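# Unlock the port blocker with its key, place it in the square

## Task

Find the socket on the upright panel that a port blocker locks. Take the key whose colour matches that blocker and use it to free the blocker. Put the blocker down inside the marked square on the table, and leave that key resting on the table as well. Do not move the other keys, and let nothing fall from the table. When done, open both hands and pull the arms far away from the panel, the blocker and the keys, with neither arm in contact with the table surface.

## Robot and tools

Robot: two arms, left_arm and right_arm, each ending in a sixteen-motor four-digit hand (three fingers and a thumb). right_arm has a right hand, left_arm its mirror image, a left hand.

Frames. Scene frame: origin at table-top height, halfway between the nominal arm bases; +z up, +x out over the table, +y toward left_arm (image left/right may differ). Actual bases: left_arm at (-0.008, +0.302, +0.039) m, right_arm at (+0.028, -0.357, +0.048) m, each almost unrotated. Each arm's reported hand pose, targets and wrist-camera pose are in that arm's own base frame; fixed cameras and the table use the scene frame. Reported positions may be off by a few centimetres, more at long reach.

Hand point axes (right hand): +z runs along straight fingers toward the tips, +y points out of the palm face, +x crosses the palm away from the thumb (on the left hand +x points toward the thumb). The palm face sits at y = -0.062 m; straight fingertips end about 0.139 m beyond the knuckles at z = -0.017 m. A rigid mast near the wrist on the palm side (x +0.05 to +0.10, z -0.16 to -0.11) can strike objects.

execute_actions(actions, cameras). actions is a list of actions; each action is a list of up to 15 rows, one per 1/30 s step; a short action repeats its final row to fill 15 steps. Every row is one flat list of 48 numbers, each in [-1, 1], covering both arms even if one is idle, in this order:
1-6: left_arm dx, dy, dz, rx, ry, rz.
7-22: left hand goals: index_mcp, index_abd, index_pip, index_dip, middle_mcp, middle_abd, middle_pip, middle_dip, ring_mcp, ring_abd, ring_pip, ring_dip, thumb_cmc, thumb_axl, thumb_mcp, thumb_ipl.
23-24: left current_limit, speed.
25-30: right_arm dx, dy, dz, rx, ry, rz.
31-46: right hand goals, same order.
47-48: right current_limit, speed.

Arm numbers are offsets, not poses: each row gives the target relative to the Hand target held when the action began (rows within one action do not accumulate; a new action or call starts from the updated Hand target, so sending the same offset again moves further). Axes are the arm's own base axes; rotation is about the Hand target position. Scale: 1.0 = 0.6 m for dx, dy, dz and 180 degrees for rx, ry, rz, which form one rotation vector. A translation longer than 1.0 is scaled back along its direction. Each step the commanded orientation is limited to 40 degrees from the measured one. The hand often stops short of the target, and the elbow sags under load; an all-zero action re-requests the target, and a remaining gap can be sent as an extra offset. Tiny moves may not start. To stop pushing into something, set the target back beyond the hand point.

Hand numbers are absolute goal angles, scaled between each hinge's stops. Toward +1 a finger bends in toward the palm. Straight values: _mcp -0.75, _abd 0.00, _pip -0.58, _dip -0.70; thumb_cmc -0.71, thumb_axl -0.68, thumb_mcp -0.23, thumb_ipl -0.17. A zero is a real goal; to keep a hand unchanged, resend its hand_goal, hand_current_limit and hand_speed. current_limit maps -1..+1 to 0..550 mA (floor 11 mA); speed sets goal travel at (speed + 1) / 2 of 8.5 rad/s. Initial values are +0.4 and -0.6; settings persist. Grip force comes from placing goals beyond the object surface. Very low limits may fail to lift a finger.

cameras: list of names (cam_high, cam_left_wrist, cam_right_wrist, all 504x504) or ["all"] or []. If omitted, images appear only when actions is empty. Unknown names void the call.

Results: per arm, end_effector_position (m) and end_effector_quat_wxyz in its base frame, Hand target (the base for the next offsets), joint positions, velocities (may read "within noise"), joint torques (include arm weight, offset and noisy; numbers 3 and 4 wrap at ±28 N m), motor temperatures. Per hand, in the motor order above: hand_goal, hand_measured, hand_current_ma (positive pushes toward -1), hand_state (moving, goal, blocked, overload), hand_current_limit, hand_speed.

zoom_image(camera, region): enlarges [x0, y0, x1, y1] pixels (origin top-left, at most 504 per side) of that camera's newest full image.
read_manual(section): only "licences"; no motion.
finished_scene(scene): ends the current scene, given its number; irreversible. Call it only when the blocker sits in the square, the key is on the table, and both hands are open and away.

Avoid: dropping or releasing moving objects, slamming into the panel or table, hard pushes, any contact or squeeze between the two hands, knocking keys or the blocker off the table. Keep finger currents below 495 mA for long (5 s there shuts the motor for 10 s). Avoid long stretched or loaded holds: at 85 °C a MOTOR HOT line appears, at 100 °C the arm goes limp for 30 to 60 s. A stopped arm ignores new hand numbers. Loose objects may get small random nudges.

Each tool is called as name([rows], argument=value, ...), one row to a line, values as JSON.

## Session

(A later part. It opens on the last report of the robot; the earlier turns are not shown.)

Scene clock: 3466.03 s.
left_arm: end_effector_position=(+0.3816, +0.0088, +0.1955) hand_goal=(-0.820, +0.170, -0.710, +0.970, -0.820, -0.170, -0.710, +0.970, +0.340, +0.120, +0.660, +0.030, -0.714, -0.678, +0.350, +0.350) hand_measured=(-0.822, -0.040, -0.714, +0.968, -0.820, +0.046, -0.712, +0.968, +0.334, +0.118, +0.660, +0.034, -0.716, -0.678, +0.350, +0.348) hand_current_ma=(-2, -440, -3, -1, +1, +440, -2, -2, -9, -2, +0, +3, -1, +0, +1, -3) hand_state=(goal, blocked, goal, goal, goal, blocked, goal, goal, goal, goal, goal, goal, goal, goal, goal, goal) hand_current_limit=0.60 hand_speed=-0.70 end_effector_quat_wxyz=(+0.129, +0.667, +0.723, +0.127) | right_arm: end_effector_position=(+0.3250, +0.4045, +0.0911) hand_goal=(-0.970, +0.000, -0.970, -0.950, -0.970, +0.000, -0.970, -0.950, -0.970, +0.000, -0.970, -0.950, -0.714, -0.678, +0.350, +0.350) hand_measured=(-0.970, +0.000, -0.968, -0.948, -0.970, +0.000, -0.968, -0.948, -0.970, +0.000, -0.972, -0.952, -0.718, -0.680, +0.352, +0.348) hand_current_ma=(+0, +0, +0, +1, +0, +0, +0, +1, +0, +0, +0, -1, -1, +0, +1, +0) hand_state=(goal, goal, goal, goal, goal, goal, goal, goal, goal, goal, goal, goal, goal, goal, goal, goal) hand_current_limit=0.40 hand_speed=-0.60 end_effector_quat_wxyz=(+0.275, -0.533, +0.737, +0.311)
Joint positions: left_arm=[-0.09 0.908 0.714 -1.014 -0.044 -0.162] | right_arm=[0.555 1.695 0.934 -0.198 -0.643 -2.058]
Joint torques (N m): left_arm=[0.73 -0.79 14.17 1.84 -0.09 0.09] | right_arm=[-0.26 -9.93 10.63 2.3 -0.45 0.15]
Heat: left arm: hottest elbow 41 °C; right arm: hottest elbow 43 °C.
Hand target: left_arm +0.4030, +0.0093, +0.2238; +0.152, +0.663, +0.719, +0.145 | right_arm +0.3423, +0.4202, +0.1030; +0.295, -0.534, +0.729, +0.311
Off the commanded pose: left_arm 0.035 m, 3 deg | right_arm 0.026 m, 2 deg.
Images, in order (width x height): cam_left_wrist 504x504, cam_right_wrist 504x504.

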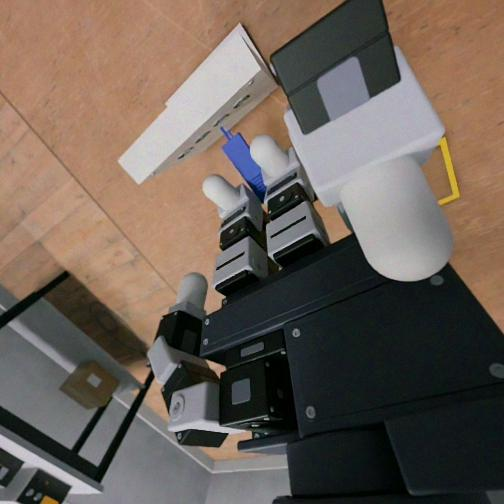

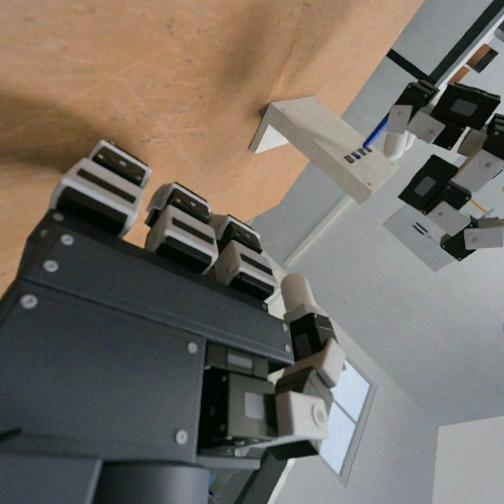

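execute_actions([
  [[0,-0.0175,0,0,0,0,-0.82,0.17,-0.71,0.97,-0.82,-0.17,-0.71,0.97,0.34,0.12,0.66,0.03,-0.714,-0.678,0.35,0.35,0.6,-0.7,0,0,0,0,0,0,-0.97,0,-0.97,-0.95,-0.97,0,-0.97,-0.95,-0.97,0,-0.97,-0.95,-0.714,-0.678,0.35,0.35,0.4,-0.6]],
  [[0.004,0.0137,0,0,0,0,-0.82,0.17,-0.71,0.97,-0.82,-0.17,-0.71,0.97,0.34,0.12,0.66,0.03,-0.714,-0.678,0.35,0.35,0.6,-0.7,0,0,0,0,0,0,-0.97,0,-0.97,-0.95,-0.97,0,-0.97,-0.95,-0.97,0,-0.97,-0.95,-0.714,-0.678,0.35,0.35,0.4,-0.6]],
], cameras=["cam_left_wrist","cam_right_wrist"])

zoom_image(camera="cam_right_wrist", region=[345, 140, 370, 165])

zoom_image(camera="cam_left_wrist", region=[205, 105, 235, 135])

Scene clock: 3486.17 s.
left_arm: end_effector_position=(+0.3828, +0.0068, +0.1935) hand_goal=(-0.820, +0.170, -0.710, +0.970, -0.820, -0.170, -0.710, +0.970, +0.340, +0.120, +0.660, +0.030, -0.714, -0.678, +0.350, +0.350) hand_measured=(-0.822, -0.040, -0.714, +0.968, -0.820, +0.046, -0.712, +0.968, +0.334, +0.118, +0.660, +0.034, -0.716, -0.678, +0.350, +0.348) hand_current_ma=(-2, -440, -3, -1, +1, +440, -2, -2, -9, -2, +0, +3, -1, +0, +1, -3) hand_state=(goal, blocked, goal, goal, goal, blocked, goal, goal, goal, goal, goal, goal, goal, goal, goal, goal) hand_current_limit=0.60 hand_speed=-0.70 end_effector_quat_wxyz=(+0.128, +0.667, +0.723, +0.126) | right_arm: end_effector_position=(+0.3250, +0.4045, +0.0911) hand_goal=(-0.970, +0.000, -0.970, -0.950, -0.970, +0.000, -0.970, -0.950, -0.970, +0.000, -0.970, -0.950, -0.714, -0.678, +0.350, +0.350) hand_measured=(-0.970, +0.000, -0.968, -0.948, -0.970, +0.000, -0.968, -0.948, -0.970, +0.000, -0.972, -0.952, -0.718, -0.680, +0.352, +0.348) hand_current_ma=(+0, +0, +0, +1, +0, +0, +0, +1, +0, +0, +0, -1, -1, +0, +1, +0) hand_state=(goal, goal, goal, goal, goal, goal, goal, goal, goal, goal, goal, goal, goal, goal, goal, goal) hand_current_limit=0.40 hand_speed=-0.60 end_effector_quat_wxyz=(+0.275, -0.533, +0.737, +0.311)
Joint positions: left_arm=[-0.098 0.916 0.714 -1.01 -0.047 -0.17] | right_arm=[0.555 1.695 0.934 -0.198 -0.643 -2.058]
Joint torques (N m): left_arm=[0.67 -1.32 14.43 1.8 -0.09 0.02] | right_arm=[-0.32 -9.93 10.66 2.35 -0.45 0.15]
Heat: left arm: hottest elbow 46 °C; right arm: hottest elbow 43 °C.
Hand target: left_arm +0.4055, +0.0070, +0.2238; +0.152, +0.663, +0.719, +0.145 | right_arm +0.3423, +0.4202, +0.1030; +0.295, -0.534, +0.729, +0.311
Off the commanded pose: left_arm 0.038 m, 4 deg | right_arm 0.026 m, 2 deg.
Images, in order (width x height): cam_left_wrist 504x504, cam_right_wrist 504x504.

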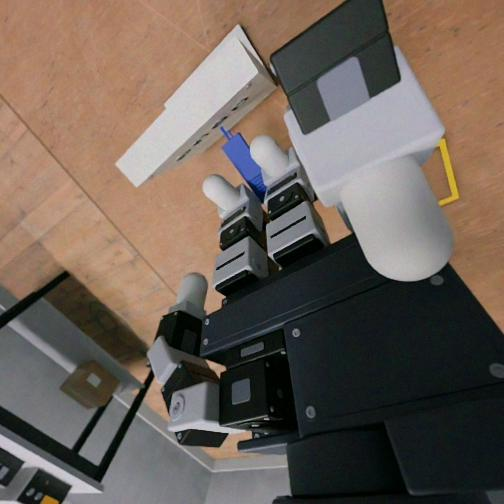

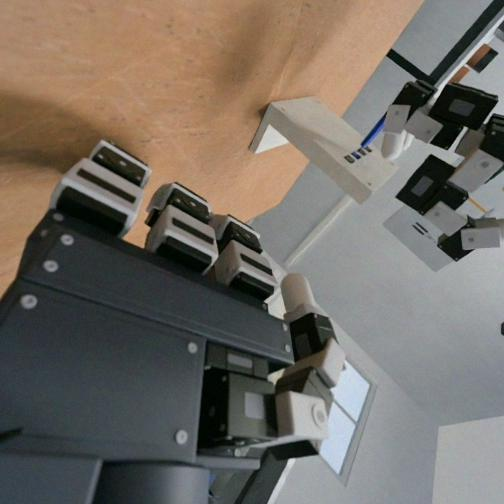

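Scaled by 20.160 from the camera's 504x504 image, which has a finer 720x720 frame.

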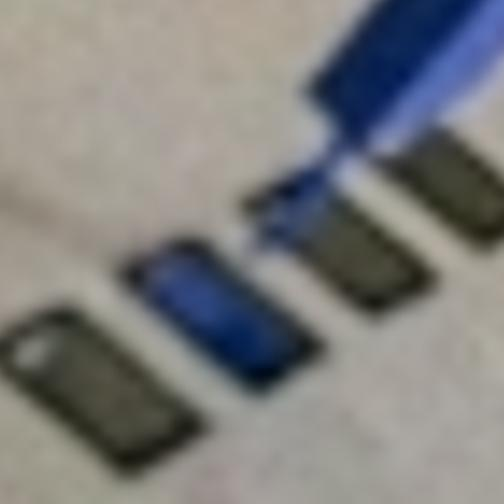

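Scaled by 16.800 from the camera's 504x504 image, which has a finer 720x720 frame.

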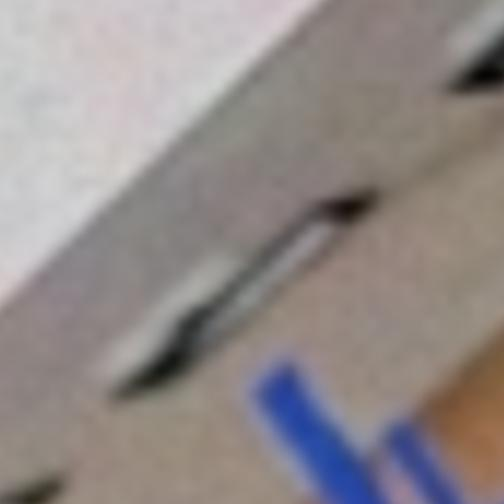

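execute_actions([
  [[0.0005,0,0.0008,0,0,0,-0.82,0.17,-0.71,0.97,-0.82,-0.17,-0.71,0.97,0.34,0.12,0.66,0.03,-0.714,-0.678,0.35,0.35,0.6,-0.7,0,0,0,0,0,0,-0.97,0,-0.97,-0.95,-0.97,0,-0.97,-0.95,-0.97,0,-0.97,-0.95,-0.714,-0.678,0.35,0.35,0.4,-0.6]],
], cameras=["cam_left_wrist","cam_right_wrist"])

zoom_image(camera="cam_right_wrist", region=[345, 140, 370, 165])

zoom_image(camera="cam_left_wrist", region=[205, 105, 235, 135])

Scene clock: 3502.23 s.
left_arm: end_effector_position=(+0.3847, +0.0065, +0.1963) hand_goal=(-0.820, +0.170, -0.710, +0.970, -0.820, -0.170, -0.710, +0.970, +0.340, +0.120, +0.660, +0.030, -0.714, -0.678, +0.350, +0.350) hand_measured=(-0.822, -0.040, -0.714, +0.968, -0.820, +0.046, -0.712, +0.968, +0.334, +0.118, +0.660, +0.034, -0.716, -0.678, +0.350, +0.348) hand_current_ma=(-2, -440, -3, -1, +1, +440, -2, -2, -9, -2, +0, +3, -1, +0, +1, -3) hand_state=(goal, blocked, goal, goal, goal, blocked, goal, goal, goal, goal, goal, goal, goal, goal, goal, goal) hand_current_limit=0.60 hand_speed=-0.70 end_effector_quat_wxyz=(+0.129, +0.667, +0.722, +0.128) | right_arm: end_effector_position=(+0.3250, +0.4045, +0.0911) hand_goal=(-0.970, +0.000, -0.970, -0.950, -0.970, +0.000, -0.970, -0.950, -0.970, +0.000, -0.970, -0.950, -0.714, -0.678, +0.350, +0.350) hand_measured=(-0.970, +0.000, -0.968, -0.948, -0.970, +0.000, -0.968, -0.948, -0.970, +0.000, -0.972, -0.952, -0.718, -0.680, +0.352, +0.348) hand_current_ma=(+0, +0, +0, +1, +0, +0, +0, +1, +0, +0, +0, -1, -1, +0, +1, +0) hand_state=(goal, goal, goal, goal, goal, goal, goal, goal, goal, goal, goal, goal, goal, goal, goal, goal) hand_current_limit=0.40 hand_speed=-0.60 end_effector_quat_wxyz=(+0.275, -0.533, +0.737, +0.311)
Joint positions: left_arm=[-0.098 0.918 0.72 -1.01 -0.047 -0.169] | right_arm=[0.555 1.695 0.934 -0.198 -0.643 -2.058]
Joint torques (N m): left_arm=[0.79 -1.26 14.13 1.77 -0.09 0.04] | right_arm=[-0.21 -9.93 10.63 2.33 -0.44 0.15]
Motor temperatures (°C): left_arm=[24 27 49 24 24 25] | right_arm=[23 29 43 25 26 25]
Heat: left arm: hottest elbow 49 °C; right arm: hottest elbow 43 °C.
Hand target: left_arm +0.4058, +0.0070, +0.2241; +0.152, +0.663, +0.719, +0.145 | right_arm +0.3423, +0.4202, +0.1030; +0.295, -0.534, +0.729, +0.311
Off the commanded pose: left_arm 0.035 m, 3 deg | right_arm 0.026 m, 2 deg.
Images, in order (width x height): cam_left_wrist 504x504, cam_right_wrist 504x504.

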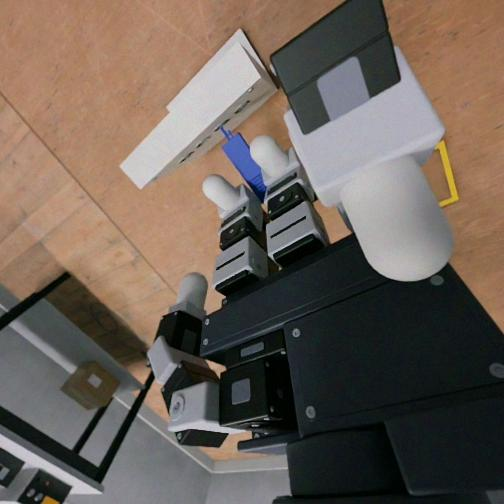

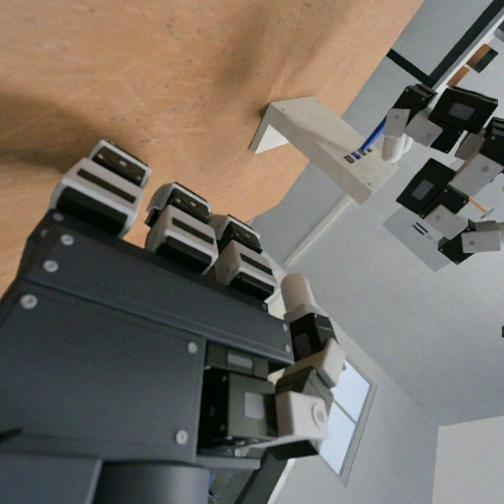

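Scaled by 20.160 from the camera's 504x504 image, which has a finer 720x720 frame.

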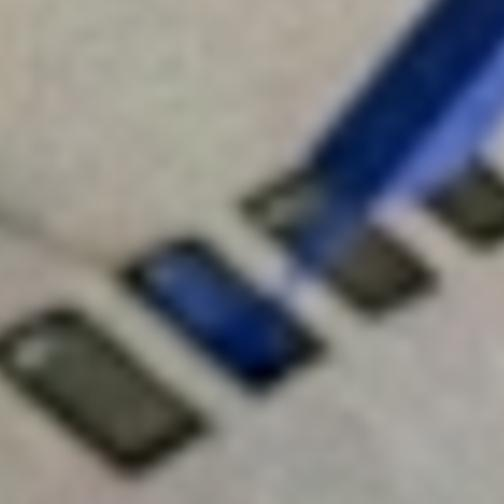

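Scaled by 16.800 from the camera's 504x504 image, which has a finer 720x720 frame.

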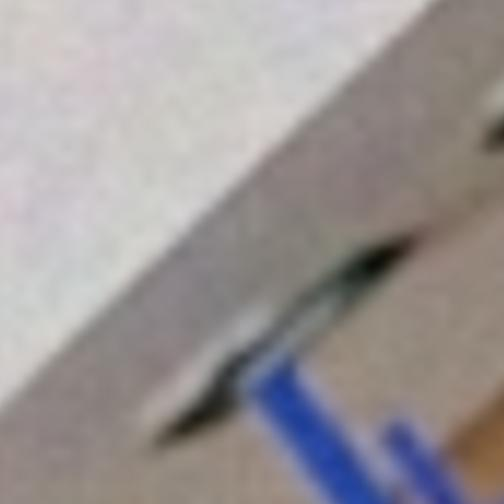

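execute_actions([
  [[-0.0145,0.0003,-0.0295,0,0.014,0,-0.82,0.17,-0.71,0.97,-0.82,-0.17,-0.71,0.97,0.34,0.12,0.66,0.03,-0.714,-0.678,0.35,0.35,0.6,-0.7,0,0,0,0,0,0,-0.97,0,-0.97,-0.95,-0.97,0,-0.97,-0.95,-0.97,0,-0.97,-0.95,-0.714,-0.678,0.35,0.35,0.4,-0.6]],
  [[0,0,0,0,0,0,-0.795,0.17,-0.753,0.97,-0.795,-0.17,-0.753,0.97,0.34,0.12,0.66,0.03,-0.714,-0.678,0.35,0.35,0.6,-0.8,0,0,0,0,0,0,-0.97,0,-0.97,-0.95,-0.97,0,-0.97,-0.95,-0.97,0,-0.97,-0.95,-0.714,-0.678,0.35,0.35,0.4,-0.6]],
], cameras=["cam_left_wrist","cam_right_wrist"])

zoom_image(camera="cam_right_wrist", region=[345, 140, 370, 165])

zoom_image(camera="cam_left_wrist", region=[205, 105, 235, 135])

Scene clock: 3523.57 s.
left_arm: end_effector_position=(+0.3854, +0.0057, +0.1923) hand_goal=(-0.796, +0.170, -0.754, +0.970, -0.796, -0.170, -0.754, +0.970, +0.340, +0.120, +0.660, +0.030, -0.714, -0.678, +0.350, +0.350) hand_measured=(-0.804, -0.040, -0.752, +0.968, -0.800, +0.046, -0.750, +0.968, +0.334, +0.118, +0.660, +0.034, -0.716, -0.678, +0.350, +0.348) hand_current_ma=(-10, -440, +2, -1, -6, +440, +5, -2, -9, -2, +0, +3, -1, +0, +1, -3) hand_state=(goal, blocked, goal, goal, goal, blocked, goal, goal, goal, goal, goal, goal, goal, goal, goal, goal) hand_current_limit=0.60 hand_speed=-0.80 end_effector_quat_wxyz=(+0.126, +0.668, +0.723, +0.123) | right_arm: end_effector_position=(+0.3250, +0.4045, +0.0911) hand_goal=(-0.970, +0.000, -0.970, -0.950, -0.970, +0.000, -0.970, -0.950, -0.970, +0.000, -0.970, -0.950, -0.714, -0.678, +0.350, +0.350) hand_measured=(-0.970, +0.000, -0.968, -0.948, -0.970, +0.000, -0.968, -0.948, -0.970, +0.000, -0.972, -0.952, -0.718, -0.680, +0.352, +0.348) hand_current_ma=(+0, +0, +0, +1, +0, +0, +0, +1, +0, +0, +0, -1, -1, +0, +1, +0) hand_state=(goal, goal, goal, goal, goal, goal, goal, goal, goal, goal, goal, goal, goal, goal, goal, goal) hand_current_limit=0.40 hand_speed=-0.60 end_effector_quat_wxyz=(+0.275, -0.533, +0.737, +0.311)
Joint positions: left_arm=[-0.098 0.929 0.72 -1.01 -0.043 -0.169] | right_arm=[0.555 1.695 0.934 -0.198 -0.643 -2.058]
Joint torques (N m): left_arm=[0.73 -1.44 12.44 1.25 -0.09 0.03] | right_arm=[-0.15 -9.99 10.69 2.29 -0.45 0.16]
Heat: left arm: hottest elbow 51 °C; right arm: hottest elbow 43 °C.
Hand target: left_arm +0.3970, +0.0072, +0.2065; +0.137, +0.666, +0.722, +0.131 | right_arm +0.3423, +0.4202, +0.1030; +0.295, -0.534, +0.729, +0.311
Off the commanded pose: left_arm 0.018 m, 1 deg | right_arm 0.026 m, 2 deg.
Images, in order (width x height): cam_left_wrist 504x504, cam_right_wrist 504x504.

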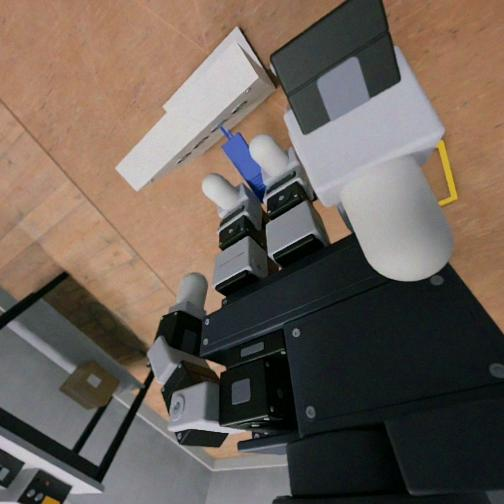

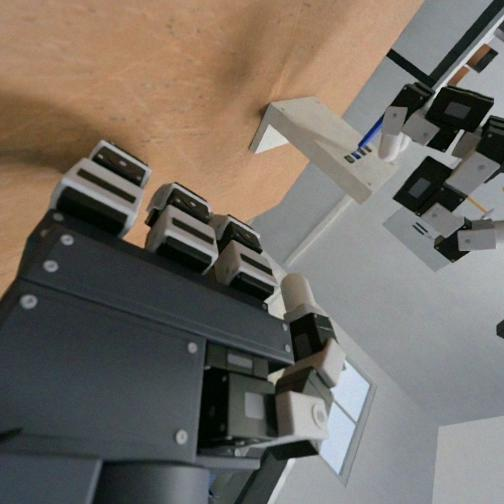

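Scaled by 20.160 from the camera's 504x504 image, which has a finer 720x720 frame.

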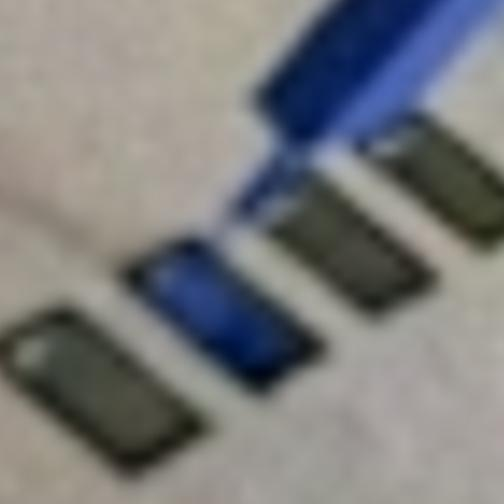

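Scaled by 16.800 from the camera's 504x504 image, which has a finer 720x720 frame.

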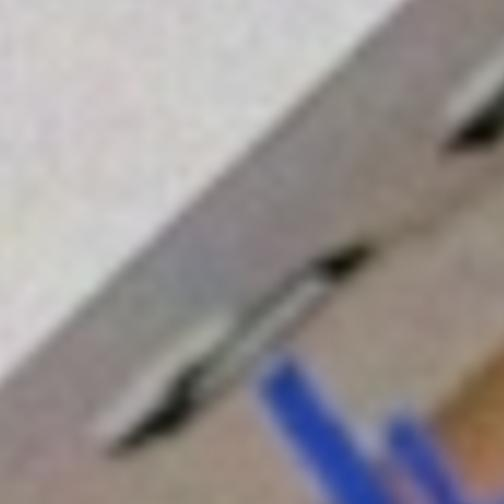

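execute_actions([
  [[-0.01,0,0,0,0,0,-0.82,0.17,-0.71,0.97,-0.82,-0.17,-0.71,0.97,0.34,0.12,0.66,0.03,-0.714,-0.678,0.35,0.35,0.6,-0.7,0,0,0,0,0,0,-0.97,0,-0.97,-0.95,-0.97,0,-0.97,-0.95,-0.97,0,-0.97,-0.95,-0.714,-0.678,0.35,0.35,0.4,-0.6]],
])

Scene clock: 3538.57 s.
left_arm: end_effector_position=(+0.3854, +0.0057, +0.1923) hand_goal=(-0.820, +0.170, -0.710, +0.970, -0.820, -0.170, -0.710, +0.970, +0.340, +0.120, +0.660, +0.030, -0.714, -0.678, +0.350, +0.350) hand_measured=(-0.820, -0.040, -0.714, +0.968, -0.818, +0.046, -0.712, +0.968, +0.334, +0.118, +0.660, +0.034, -0.716, -0.678, +0.350, +0.348) hand_current_ma=(+0, -440, -3, -1, +2, +440, -2, -2, -9, -2, +0, +3, -1, +0, +1, -3) hand_state=(goal, blocked, goal, goal, goal, blocked, goal, goal, goal, goal, goal, goal, goal, goal, goal, goal) hand_current_limit=0.60 hand_speed=-0.70 end_effector_quat_wxyz=(+0.126, +0.668, +0.723, +0.123) | right_arm: end_effector_position=(+0.3250, +0.4045, +0.0911) hand_goal=(-0.970, +0.000, -0.970, -0.950, -0.970, +0.000, -0.970, -0.950, -0.970, +0.000, -0.970, -0.950, -0.714, -0.678, +0.350, +0.350) hand_measured=(-0.970, +0.000, -0.968, -0.948, -0.970, +0.000, -0.968, -0.948, -0.970, +0.000, -0.972, -0.952, -0.718, -0.680, +0.352, +0.348) hand_current_ma=(+0, +0, +0, +1, +0, +0, +0, +1, +0, +0, +0, -1, -1, +0, +1, +0) hand_state=(goal, goal, goal, goal, goal, goal, goal, goal, goal, goal, goal, goal, goal, goal, goal, goal) hand_current_limit=0.40 hand_speed=-0.60 end_effector_quat_wxyz=(+0.275, -0.533, +0.737, +0.311)
Joint positions: left_arm=[-0.098 0.929 0.72 -1.01 -0.043 -0.169] | right_arm=[0.555 1.695 0.934 -0.198 -0.643 -2.058]
Joint torques (N m): left_arm=[0.62 -2.73 11.71 0.92 -0.11 0.01] | right_arm=[-0.32 -9.93 10.65 2.3 -0.45 0.15]
Heat: left arm: hottest elbow 51 °C; right arm: hottest elbow 43 °C.
Hand target: left_arm +0.3910, +0.0072, +0.2065; +0.137, +0.666, +0.722, +0.131 | right_arm +0.3423, +0.4202, +0.1030; +0.295, -0.534, +0.729, +0.311
Off the commanded pose: left_arm 0.015 m, 1 deg | right_arm 0.026 m, 2 deg.

execute_actions([
  [[-0.03,-0.013,0,0,-0.007,0,-0.82,0.17,-0.71,0.97,-0.82,-0.17,-0.71,0.97,0.34,0.12,0.66,0.03,-0.714,-0.678,0.35,0.35,0.6,-0.7,0,0,0,0,0,0,-0.97,0,-0.97,-0.95,-0.97,0,-0.97,-0.95,-0.97,0,-0.97,-0.95,-0.714,-0.678,0.35,0.35,0.4,-0.6]],
  [[0.03,0.0,0.0293,0,-0.007,0,-0.82,0.17,-0.71,0.97,-0.82,-0.17,-0.71,0.97,0.34,0.12,0.66,0.03,-0.714,-0.678,0.35,0.35,0.6,-0.7,0,0,0,0,0,0,-0.97,0,-0.97,-0.95,-0.97,0,-0.97,-0.95,-0.97,0,-0.97,-0.95,-0.714,-0.678,0.35,0.35,0.4,-0.6]],
  [[0.0247,0.0132,0,0,0,0,-0.82,0.17,-0.71,0.97,-0.82,-0.17,-0.71,0.97,0.34,0.12,0.66,0.03,-0.714,-0.678,0.35,0.35,0.6,-0.7,0,0,0,0,0,0,-0.97,0,-0.97,-0.95,-0.97,0,-0.97,-0.95,-0.97,0,-0.97,-0.95,-0.714,-0.678,0.35,0.35,0.4,-0.6]],
])

Scene clock: 3553.80 s.
left_arm: end_effector_position=(+0.3848, +0.0070, +0.1950) hand_goal=(-0.820, +0.170, -0.710, +0.970, -0.820, -0.170, -0.710, +0.970, +0.340, +0.120, +0.660, +0.030, -0.714, -0.678, +0.350, +0.350) hand_measured=(-0.822, -0.040, -0.714, +0.968, -0.818, +0.046, -0.712, +0.968, +0.334, +0.118, +0.660, +0.034, -0.716, -0.678, +0.350, +0.348) hand_current_ma=(-1, -440, -3, -1, +1, +440, -2, -2, -9, -2, +0, +3, -1, +0, +1, -3) hand_state=(goal, blocked, goal, goal, goal, blocked, goal, goal, goal, goal, goal, goal, goal, goal, goal, goal) hand_current_limit=0.60 hand_speed=-0.70 end_effector_quat_wxyz=(+0.128, +0.667, +0.723, +0.127) | right_arm: end_effector_position=(+0.3250, +0.4045, +0.0911) hand_goal=(-0.970, +0.000, -0.970, -0.950, -0.970, +0.000, -0.970, -0.950, -0.970, +0.000, -0.970, -0.950, -0.714, -0.678, +0.350, +0.350) hand_measured=(-0.970, +0.000, -0.968, -0.948, -0.970, +0.000, -0.968, -0.948, -0.970, +0.000, -0.972, -0.952, -0.718, -0.680, +0.352, +0.348) hand_current_ma=(+0, +0, +0, +1, +0, +0, +0, +1, +0, +0, +0, -1, -1, +0, +1, +0) hand_state=(goal, goal, goal, goal, goal, goal, goal, goal, goal, goal, goal, goal, goal, goal, goal, goal) hand_current_limit=0.40 hand_speed=-0.60 end_effector_quat_wxyz=(+0.275, -0.533, +0.737, +0.311)
Joint positions: left_arm=[-0.097 0.921 0.72 -1.01 -0.047 -0.168] | right_arm=[0.555 1.695 0.934 -0.198 -0.643 -2.058]
Joint torques (N m): left_arm=[0.67 -1.61 14.02 1.77 -0.09 0] | right_arm=[-0.21 -9.93 10.65 2.32 -0.45 0.15]
Heat: left arm: hottest elbow 50 °C; right arm: hottest elbow 43 °C.
Hand target: left_arm +0.4059, +0.0072, +0.2242; +0.152, +0.663, +0.719, +0.145 | right_arm +0.3423, +0.4202, +0.1030; +0.295, -0.534, +0.729, +0.311
Off the commanded pose: left_arm 0.036 m, 4 deg | right_arm 0.026 m, 2 deg.

execute_actions([
  [[-0.01,-0.0003,-0.015,0,0.007,0,-0.82,0.17,-0.71,0.97,-0.82,-0.17,-0.71,0.97,0.34,0.12,0.66,0.03,-0.714,-0.678,0.35,0.35,0.6,-0.7,0,0,0,0,0,0,-0.97,0,-0.97,-0.95,-0.97,0,-0.97,-0.95,-0.97,0,-0.97,-0.95,-0.714,-0.678,0.35,0.35,0.4,-0.6]],
  [[-0.01,-0.0003,-0.015,0,0.007,0,-0.82,0.17,-0.71,0.97,-0.82,-0.17,-0.71,0.97,0.34,0.12,0.66,0.03,-0.714,-0.678,0.35,0.35,0.6,-0.7,0,0,0,0,0,0,-0.97,0,-0.97,-0.95,-0.97,0,-0.97,-0.95,-0.97,0,-0.97,-0.95,-0.714,-0.678,0.35,0.35,0.4,-0.6]],
], cameras=["cam_left_wrist","cam_right_wrist"])

zoom_image(camera="cam_right_wrist", region=[345, 140, 370, 165])

zoom_image(camera="cam_left_wrist", region=[205, 105, 235, 135])

Scene clock: 3582.17 s.
left_arm: end_effector_position=(+0.3848, +0.0064, +0.1948) hand_goal=(-0.820, +0.170, -0.710, +0.970, -0.820, -0.170, -0.710, +0.970, +0.340, +0.120, +0.660, +0.030, -0.714, -0.678, +0.350, +0.350) hand_measured=(-0.822, -0.040, -0.714, +0.968, -0.818, +0.046, -0.712, +0.968, +0.334, +0.118, +0.660, +0.034, -0.716, -0.678, +0.350, +0.348) hand_current_ma=(-1, -440, -3, -1, +1, +440, -2, -2, -9, -2, +0, +3, -1, +0, +1, -3) hand_state=(goal, blocked, goal, goal, goal, blocked, goal, goal, goal, goal, goal, goal, goal, goal, goal, goal) hand_current_limit=0.60 hand_speed=-0.70 end_effector_quat_wxyz=(+0.129, +0.668, +0.722, +0.126) | right_arm: end_effector_position=(+0.3250, +0.4045, +0.0911) hand_goal=(-0.970, +0.000, -0.970, -0.950, -0.970, +0.000, -0.970, -0.950, -0.970, +0.000, -0.970, -0.950, -0.714, -0.678, +0.350, +0.350) hand_measured=(-0.970, +0.000, -0.968, -0.948, -0.970, +0.000, -0.968, -0.948, -0.970, +0.000, -0.972, -0.952, -0.718, -0.680, +0.352, +0.348) hand_current_ma=(+0, +0, +0, +1, +0, +0, +0, +1, +0, +0, +0, -1, -1, +0, +1, +0) hand_state=(goal, goal, goal, goal, goal, goal, goal, goal, goal, goal, goal, goal, goal, goal, goal, goal) hand_current_limit=0.40 hand_speed=-0.60 end_effector_quat_wxyz=(+0.275, -0.533, +0.737, +0.311)
Joint positions: left_arm=[-0.097 0.921 0.72 -1.01 -0.044 -0.168] | right_arm=[0.555 1.695 0.934 -0.198 -0.643 -2.058]
Joint torques (N m): left_arm=[0.44 -1.44 12.05 1.16 -0.09 0] | right_arm=[-0.26 -10.11 10.66 2.29 -0.44 0.15]
Heat: left arm: hottest elbow 53 °C; right arm: hottest elbow 43 °C.
Hand target: left_arm +0.3939, +0.0069, +0.2062; +0.137, +0.666, +0.722, +0.131 | right_arm +0.3423, +0.4202, +0.1030; +0.295, -0.534, +0.729, +0.311
Off the commanded pose: left_arm 0.015 m, 1 deg | right_arm 0.026 m, 2 deg.
Images, in order (width x height): cam_left_wrist 504x504, cam_right_wrist 504x504.

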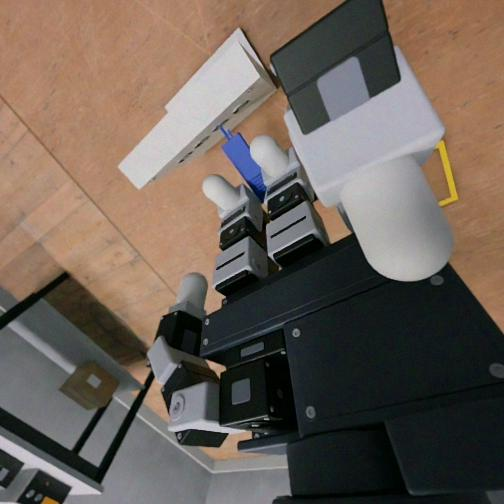

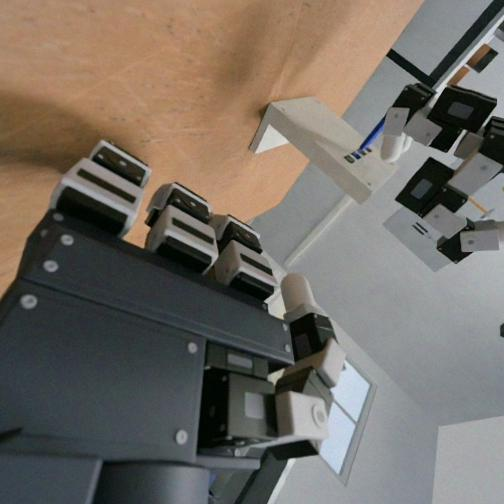

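Scaled by 20.160 from the camera's 504x504 image, which has a finer 720x720 frame.

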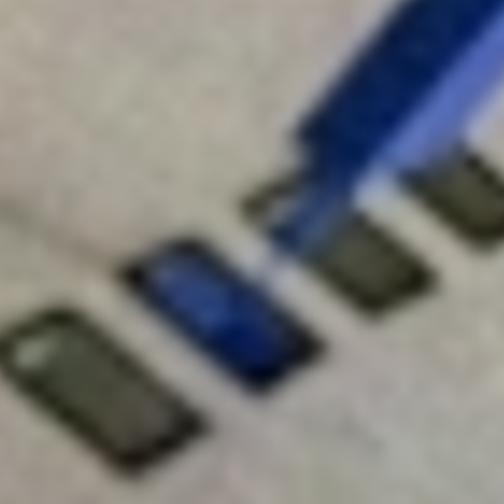

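Scaled by 16.800 from the camera's 504x504 image, which has a finer 720x720 frame.

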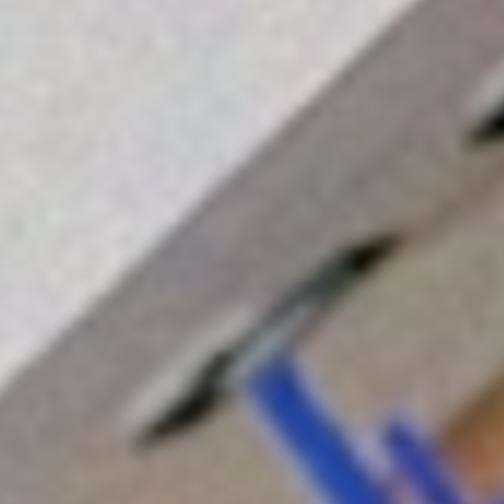

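execute_actions([
  [[0,0.0012,0,0,0,0,-0.8366,0.17,-0.678,0.97,-0.8366,-0.17,-0.678,0.97,0.34,0.12,0.66,0.03,-0.714,-0.678,0.35,0.35,0.6,-0.7,0,0,0,0,0,0,-0.97,0,-0.97,-0.95,-0.97,0,-0.97,-0.95,-0.97,0,-0.97,-0.95,-0.714,-0.678,0.35,0.35,0.4,-0.6]],
], cameras=["cam_left_wrist","cam_right_wrist"])

zoom_image(camera="cam_right_wrist", region=[345, 140, 370, 165])

zoom_image(camera="cam_left_wrist", region=[205, 105, 235, 135])

Scene clock: 3602.17 s.
left_arm: end_effector_position=(+0.3848, +0.0062, +0.1948) hand_goal=(-0.836, +0.170, -0.678, +0.970, -0.836, -0.170, -0.678, +0.970, +0.340, +0.120, +0.660, +0.030, -0.714, -0.678, +0.350, +0.350) hand_measured=(-0.836, -0.040, -0.682, +0.968, -0.834, +0.046, -0.680, +0.968, +0.334, +0.118, +0.660, +0.034, -0.716, -0.678, +0.350, +0.348) hand_current_ma=(+0, -440, -4, -1, +3, +440, -2, -2, -9, -2, +0, +3, -1, +0, +1, -3) hand_state=(goal, blocked, goal, goal, goal, blocked, goal, goal, goal, goal, goal, goal, goal, goal, goal, goal) hand_current_limit=0.60 hand_speed=-0.70 end_effector_quat_wxyz=(+0.129, +0.668, +0.722, +0.125) | right_arm: end_effector_position=(+0.3250, +0.4045, +0.0911) hand_goal=(-0.970, +0.000, -0.970, -0.950, -0.970, +0.000, -0.970, -0.950, -0.970, +0.000, -0.970, -0.950, -0.714, -0.678, +0.350, +0.350) hand_measured=(-0.970, +0.000, -0.968, -0.948, -0.970, +0.000, -0.968, -0.948, -0.970, +0.000, -0.972, -0.952, -0.718, -0.680, +0.352, +0.348) hand_current_ma=(+0, +0, +0, +1, +0, +0, +0, +1, +0, +0, +0, -1, -1, +0, +1, +0) hand_state=(goal, goal, goal, goal, goal, goal, goal, goal, goal, goal, goal, goal, goal, goal, goal, goal) hand_current_limit=0.40 hand_speed=-0.60 end_effector_quat_wxyz=(+0.275, -0.533, +0.737, +0.311)
Joint positions: left_arm=[-0.097 0.921 0.72 -1.01 -0.042 -0.168] | right_arm=[0.555 1.695 0.934 -0.198 -0.643 -2.058]
Joint torques (N m): left_arm=[0.67 -1.49 12.04 1.14 -0.09 0.03] | right_arm=[-0.26 -9.93 10.65 2.32 -0.45 0.15]
Heat: left arm: hottest elbow 52 °C; right arm: hottest elbow 44 °C.
Hand target: left_arm +0.3939, +0.0076, +0.2062; +0.137, +0.666, +0.722, +0.131 | right_arm +0.3423, +0.4202, +0.1030; +0.295, -0.534, +0.729, +0.311
Off the commanded pose: left_arm 0.015 m, 1 deg | right_arm 0.026 m, 2 deg.
Images, in order (width x height): cam_left_wrist 504x504, cam_right_wrist 504x504.

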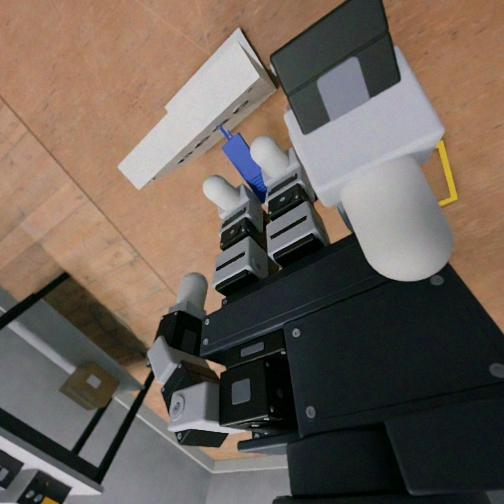

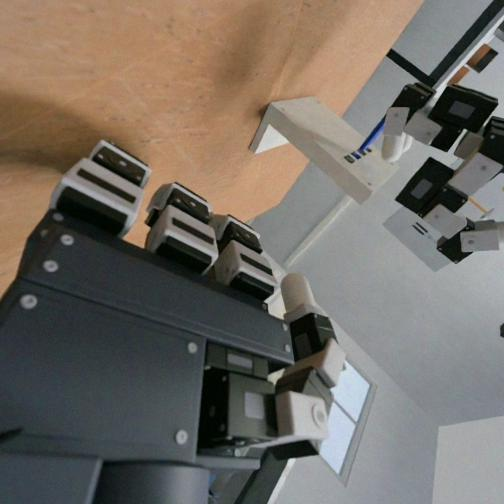

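Scaled by 20.160 from the camera's 504x504 image, which has a finer 720x720 frame.

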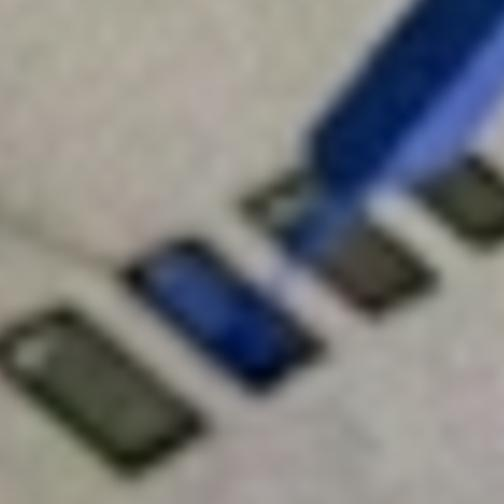

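Scaled by 16.800 from the camera's 504x504 image, which has a finer 720x720 frame.

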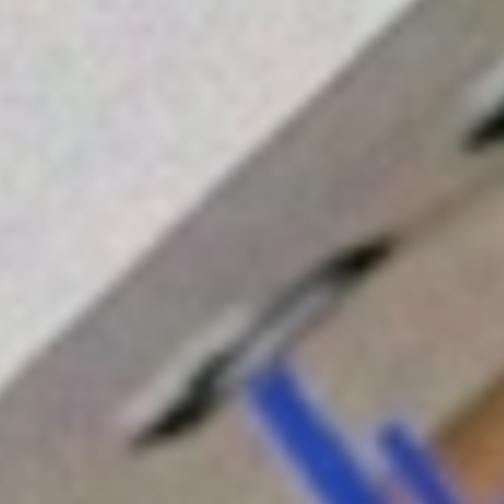

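execute_actions([
  [[0,0.0023,0,0,0,0,-0.8366,0.17,-0.678,0.97,-0.8366,-0.17,-0.678,0.97,0.34,0.12,0.66,0.03,-0.714,-0.678,0.35,0.35,0.6,-0.7,0,0,0,0,0,0,-0.97,0,-0.97,-0.95,-0.97,0,-0.97,-0.95,-0.97,0,-0.97,-0.95,-0.714,-0.678,0.35,0.35,0.4,-0.6]],
  [[0,0,0,0,0,0,-0.802,0.17,-0.7145,0.97,-0.802,-0.17,-0.7145,0.97,0.34,0.12,0.66,0.03,-0.714,-0.678,0.35,0.35,0.6,-0.85,0,0,0,0,0,0,-0.97,0,-0.97,-0.95,-0.97,0,-0.97,-0.95,-0.97,0,-0.97,-0.95,-0.714,-0.678,0.35,0.35,0.4,-0.6]],
], cameras=["cam_left_wrist","cam_right_wrist"])

zoom_image(camera="cam_right_wrist", region=[345, 140, 370, 165])

zoom_image(camera="cam_left_wrist", region=[205, 105, 235, 135])

Scene clock: 3616.27 s.
left_arm: end_effector_position=(+0.3849, +0.0072, +0.1948) hand_goal=(-0.802, +0.170, -0.714, +0.970, -0.802, -0.170, -0.714, +0.970, +0.340, +0.120, +0.660, +0.030, -0.714, -0.678, +0.350, +0.350) hand_measured=(-0.810, -0.040, -0.712, +0.968, -0.806, +0.046, -0.710, +0.968, +0.334, +0.118, +0.660, +0.034, -0.716, -0.678, +0.350, +0.348) hand_current_ma=(-11, -440, +2, -1, -6, +440, +4, -2, -9, -2, +0, +3, -1, +0, +1, -3) hand_state=(goal, blocked, goal, goal, goal, blocked, goal, goal, goal, goal, goal, goal, goal, goal, goal, goal) hand_current_limit=0.60 hand_speed=-0.85 end_effector_quat_wxyz=(+0.129, +0.667, +0.723, +0.125) | right_arm: end_effector_position=(+0.3250, +0.4045, +0.0911) hand_goal=(-0.970, +0.000, -0.970, -0.950, -0.970, +0.000, -0.970, -0.950, -0.970, +0.000, -0.970, -0.950, -0.714, -0.678, +0.350, +0.350) hand_measured=(-0.970, +0.000, -0.968, -0.948, -0.970, +0.000, -0.968, -0.948, -0.970, +0.000, -0.972, -0.952, -0.718, -0.680, +0.352, +0.348) hand_current_ma=(+0, +0, +0, +1, +0, +0, +0, +1, +0, +0, +0, -1, -1, +0, +1, +0) hand_state=(goal, goal, goal, goal, goal, goal, goal, goal, goal, goal, goal, goal, goal, goal, goal, goal) hand_current_limit=0.40 hand_speed=-0.60 end_effector_quat_wxyz=(+0.275, -0.533, +0.737, +0.311)
Joint positions: left_arm=[-0.093 0.921 0.72 -1.01 -0.04 -0.165] | right_arm=[0.555 1.695 0.934 -0.198 -0.643 -2.058]
Joint torques (N m): left_arm=[0.79 -1.55 12.04 1.16 -0.08 0.05] | right_arm=[-0.15 -9.88 10.66 2.3 -0.45 0.15]
Heat: left arm: hottest elbow 51 °C; right arm: hottest elbow 44 °C.
Hand target: left_arm +0.3939, +0.0090, +0.2062; +0.137, +0.666, +0.722, +0.131 | right_arm +0.3423, +0.4202, +0.1030; +0.295, -0.534, +0.729, +0.311
Off the commanded pose: left_arm 0.015 m, 1 deg | right_arm 0.026 m, 2 deg.
Images, in order (width x height): cam_left_wrist 504x504, cam_right_wrist 504x504.

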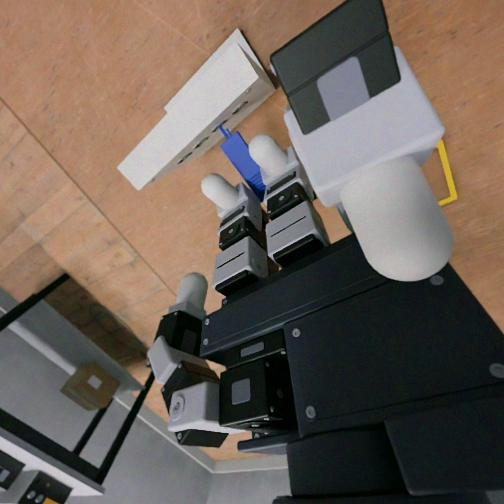

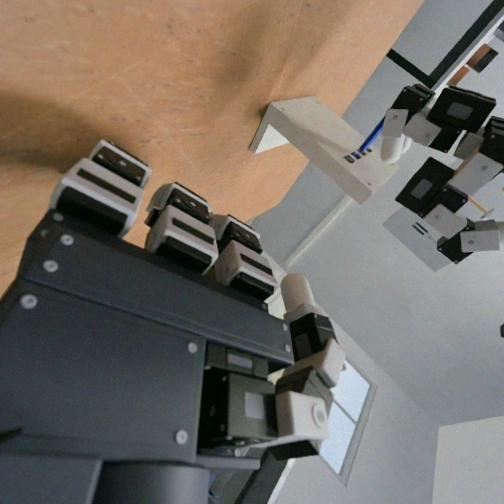

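Scaled by 20.160 from the camera's 504x504 image, which has a finer 720x720 frame.

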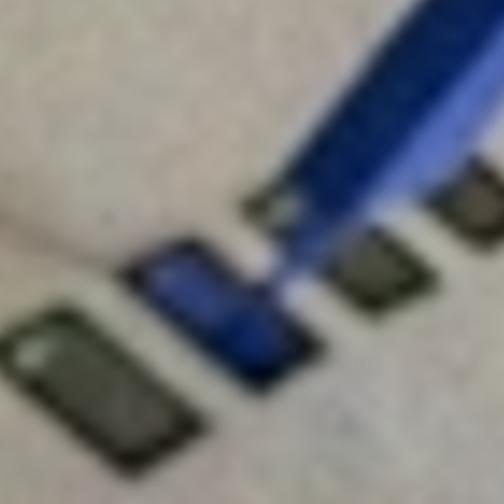

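Scaled by 16.800 from the camera's 504x504 image, which has a finer 720x720 frame.

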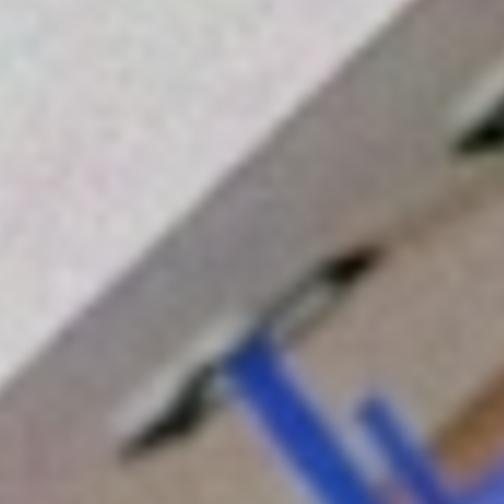

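zoom_image(camera="cam_left_wrist", region=[209, 117, 231, 139])

zoom_image(camera="cam_right_wrist", region=[349, 146, 365, 162])

Scaled by 22.909 from the camera's 504x504 image, which has a finer 720x720 frame.

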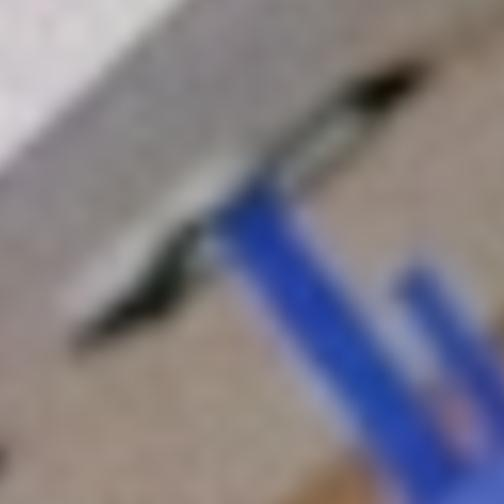

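Scaled by 31.500 from the camera's 504x504 image, which has a finer 720x720 frame.

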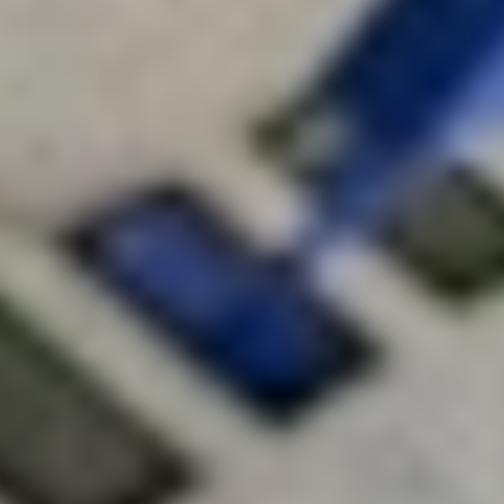

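execute_actions([
  [[0,0,0,0,0,0,-0.82,0.17,-0.695,0.97,-0.82,-0.17,-0.695,0.97,0.34,0.12,0.66,0.03,-0.714,-0.678,0.35,0.35,0.6,-0.7,0,0,0,0,0,0,-0.97,0,-0.97,-0.95,-0.97,0,-0.97,-0.95,-0.97,0,-0.97,-0.95,-0.714,-0.678,0.35,0.35,0.4,-0.6]],
  [[0,0.0027,0,0,0,0,-0.82,0.17,-0.695,0.97,-0.82,-0.17,-0.695,0.97,0.34,0.12,0.66,0.03,-0.714,-0.678,0.35,0.35,0.6,-0.7,0,0,0,0,0,0,-0.97,0,-0.97,-0.95,-0.97,0,-0.97,-0.95,-0.97,0,-0.97,-0.95,-0.714,-0.678,0.35,0.35,0.4,-0.6]],
], cameras=["cam_left_wrist","cam_right_wrist"])

zoom_image(camera="cam_right_wrist", region=[345, 140, 370, 165])

zoom_image(camera="cam_left_wrist", region=[209, 117, 231, 139])

Scene clock: 3657.47 s.
left_arm: end_effector_position=(+0.3850, +0.0089, +0.1947) hand_goal=(-0.820, +0.170, -0.696, +0.970, -0.820, -0.170, -0.696, +0.970, +0.340, +0.120, +0.660, +0.030, -0.714, -0.678, +0.350, +0.350) hand_measured=(-0.820, -0.040, -0.700, +0.968, -0.818, +0.046, -0.698, +0.968, +0.334, +0.118, +0.660, +0.034, -0.716, -0.678, +0.350, +0.348) hand_current_ma=(+0, -440, -3, -1, +2, +440, -2, -2, -9, -2, +0, +3, -1, +0, +1, -3) hand_state=(goal, blocked, goal, goal, goal, blocked, goal, goal, goal, goal, goal, goal, goal, goal, goal, goal) hand_current_limit=0.60 hand_speed=-0.70 end_effector_quat_wxyz=(+0.129, +0.667, +0.723, +0.125) | right_arm: end_effector_position=(+0.3250, +0.4045, +0.0911) hand_goal=(-0.970, +0.000, -0.970, -0.950, -0.970, +0.000, -0.970, -0.950, -0.970, +0.000, -0.970, -0.950, -0.714, -0.678, +0.350, +0.350) hand_measured=(-0.970, +0.000, -0.968, -0.948, -0.970, +0.000, -0.968, -0.948, -0.970, +0.000, -0.972, -0.952, -0.718, -0.680, +0.352, +0.348) hand_current_ma=(+0, +0, +0, +1, +0, +0, +0, +1, +0, +0, +0, -1, -1, +0, +1, +0) hand_state=(goal, goal, goal, goal, goal, goal, goal, goal, goal, goal, goal, goal, goal, goal, goal, goal) hand_current_limit=0.40 hand_speed=-0.60 end_effector_quat_wxyz=(+0.275, -0.533, +0.737, +0.311)
Joint positions: left_arm=[-0.086 0.921 0.72 -1.01 -0.038 -0.159] | right_arm=[0.555 1.695 0.934 -0.198 -0.643 -2.058]
Joint torques (N m): left_arm=[0.79 -1.55 12.01 1.17 -0.08 0.06] | right_arm=[-0.26 -9.99 10.65 2.32 -0.46 0.15]
Heat: left arm: hottest elbow 50 °C; right arm: hottest elbow 44 °C.
Hand target: left_arm +0.3939, +0.0106, +0.2062; +0.137, +0.666, +0.722, +0.131 | right_arm +0.3423, +0.4202, +0.1030; +0.295, -0.534, +0.729, +0.311
Off the commanded pose: left_arm 0.015 m, 1 deg | right_arm 0.026 m, 2 deg.
Images, in order (width x height): cam_left_wrist 504x504, cam_right_wrist 504x504.

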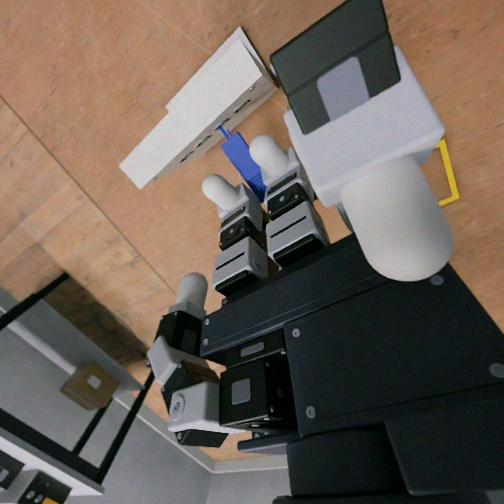

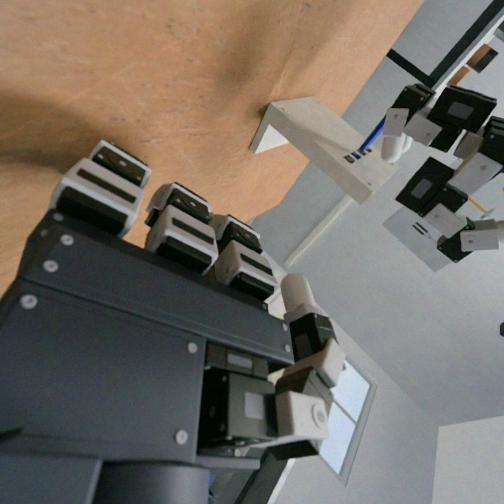

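Scaled by 20.160 from the camera's 504x504 image, which has a finer 720x720 frame.

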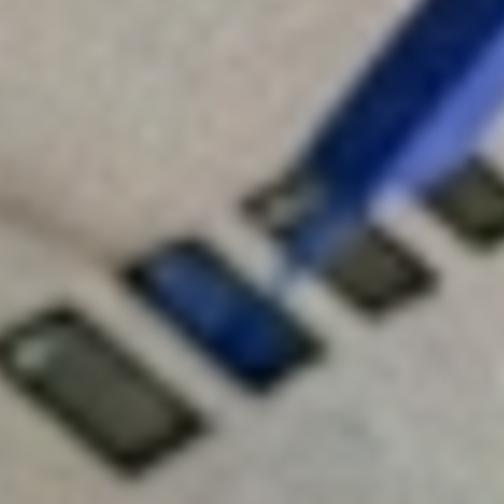

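Scaled by 22.909 from the camera's 504x504 image, which has a finer 720x720 frame.

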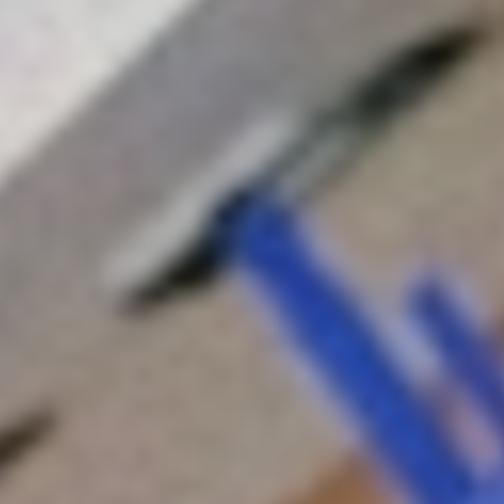

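execute_actions([
  [[0,-0.012,0,0,0,0,-0.8366,0.17,-0.678,0.97,-0.8366,-0.17,-0.678,0.97,0.34,0.12,0.66,0.03,-0.714,-0.678,0.35,0.35,0.6,-0.7,0,0,0,0,0,0,-0.97,0,-0.97,-0.95,-0.97,0,-0.97,-0.95,-0.97,0,-0.97,-0.95,-0.714,-0.678,0.35,0.35,0.4,-0.6]],
  [[0,0.0112,0,0,0,0,-0.82,0.17,-0.695,0.97,-0.82,-0.17,-0.695,0.97,0.34,0.12,0.66,0.03,-0.714,-0.678,0.35,0.35,0.6,-0.7,0,0,0,0,0,0,-0.97,0,-0.97,-0.95,-0.97,0,-0.97,-0.95,-0.97,0,-0.97,-0.95,-0.714,-0.678,0.35,0.35,0.4,-0.6]],
], cameras=["cam_left_wrist","cam_right_wrist"])

zoom_image(camera="cam_left_wrist", region=[209, 117, 231, 139])

Scene clock: 3672.87 s.
left_arm: end_effector_position=(+0.3849, +0.0084, +0.1947) hand_goal=(-0.820, +0.170, -0.696, +0.970, -0.820, -0.170, -0.696, +0.970, +0.340, +0.120, +0.660, +0.030, -0.714, -0.678, +0.350, +0.350) hand_measured=(-0.828, -0.040, -0.694, +0.968, -0.824, +0.046, -0.692, +0.968, +0.334, +0.118, +0.660, +0.034, -0.716, -0.678, +0.350, +0.348) hand_current_ma=(-10, -440, +2, -1, -5, +440, +4, -2, -9, -2, +0, +3, -1, +0, +1, -3) hand_state=(goal, blocked, goal, goal, goal, blocked, goal, goal, goal, goal, goal, goal, goal, goal, goal, goal) hand_current_limit=0.60 hand_speed=-0.70 end_effector_quat_wxyz=(+0.129, +0.667, +0.723, +0.125) | right_arm: end_effector_position=(+0.3250, +0.4045, +0.0911) hand_goal=(-0.970, +0.000, -0.970, -0.950, -0.970, +0.000, -0.970, -0.950, -0.970, +0.000, -0.970, -0.950, -0.714, -0.678, +0.350, +0.350) hand_measured=(-0.970, +0.000, -0.968, -0.948, -0.970, +0.000, -0.968, -0.948, -0.970, +0.000, -0.972, -0.952, -0.718, -0.680, +0.352, +0.348) hand_current_ma=(+0, +0, +0, +1, +0, +0, +0, +1, +0, +0, +0, -1, -1, +0, +1, +0) hand_state=(goal, goal, goal, goal, goal, goal, goal, goal, goal, goal, goal, goal, goal, goal, goal, goal) hand_current_limit=0.40 hand_speed=-0.60 end_effector_quat_wxyz=(+0.275, -0.533, +0.737, +0.311)
Joint positions: left_arm=[-0.088 0.921 0.72 -1.01 -0.039 -0.161] | right_arm=[0.555 1.695 0.934 -0.198 -0.643 -2.058]
Joint torques (N m): left_arm=[0.79 -1.61 12.01 1.16 -0.08 0.04] | right_arm=[-0.26 -9.99 10.66 2.29 -0.45 0.15]
Heat: left arm: hottest elbow 50 °C; right arm: hottest elbow 44 °C.
Hand target: left_arm +0.3939, +0.0101, +0.2062; +0.137, +0.666, +0.722, +0.131 | right_arm +0.3423, +0.4202, +0.1030; +0.295, -0.534, +0.729, +0.311
Off the commanded pose: left_arm 0.015 m, 1 deg | right_arm 0.026 m, 2 deg.
Images, in order (width x height): cam_left_wrist 504x504, cam_right_wrist 504x504.

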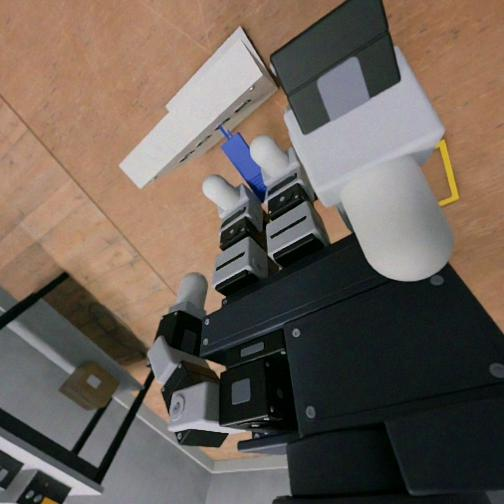

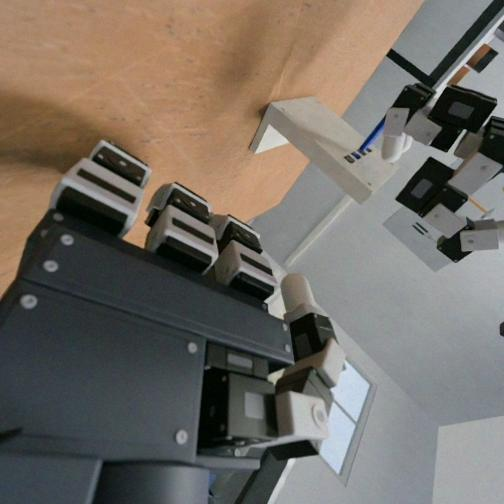

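Scaled by 22.909 from the camera's 504x504 image, which has a finer 720x720 frame.

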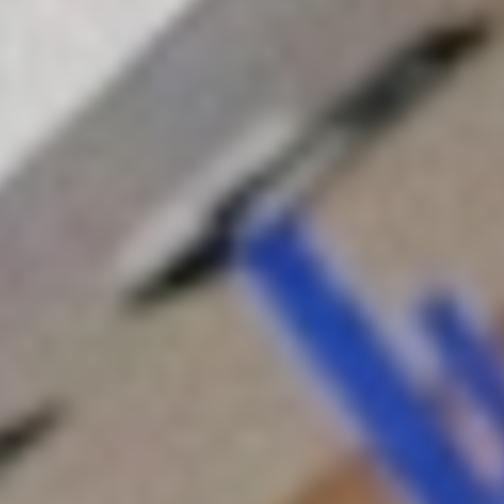

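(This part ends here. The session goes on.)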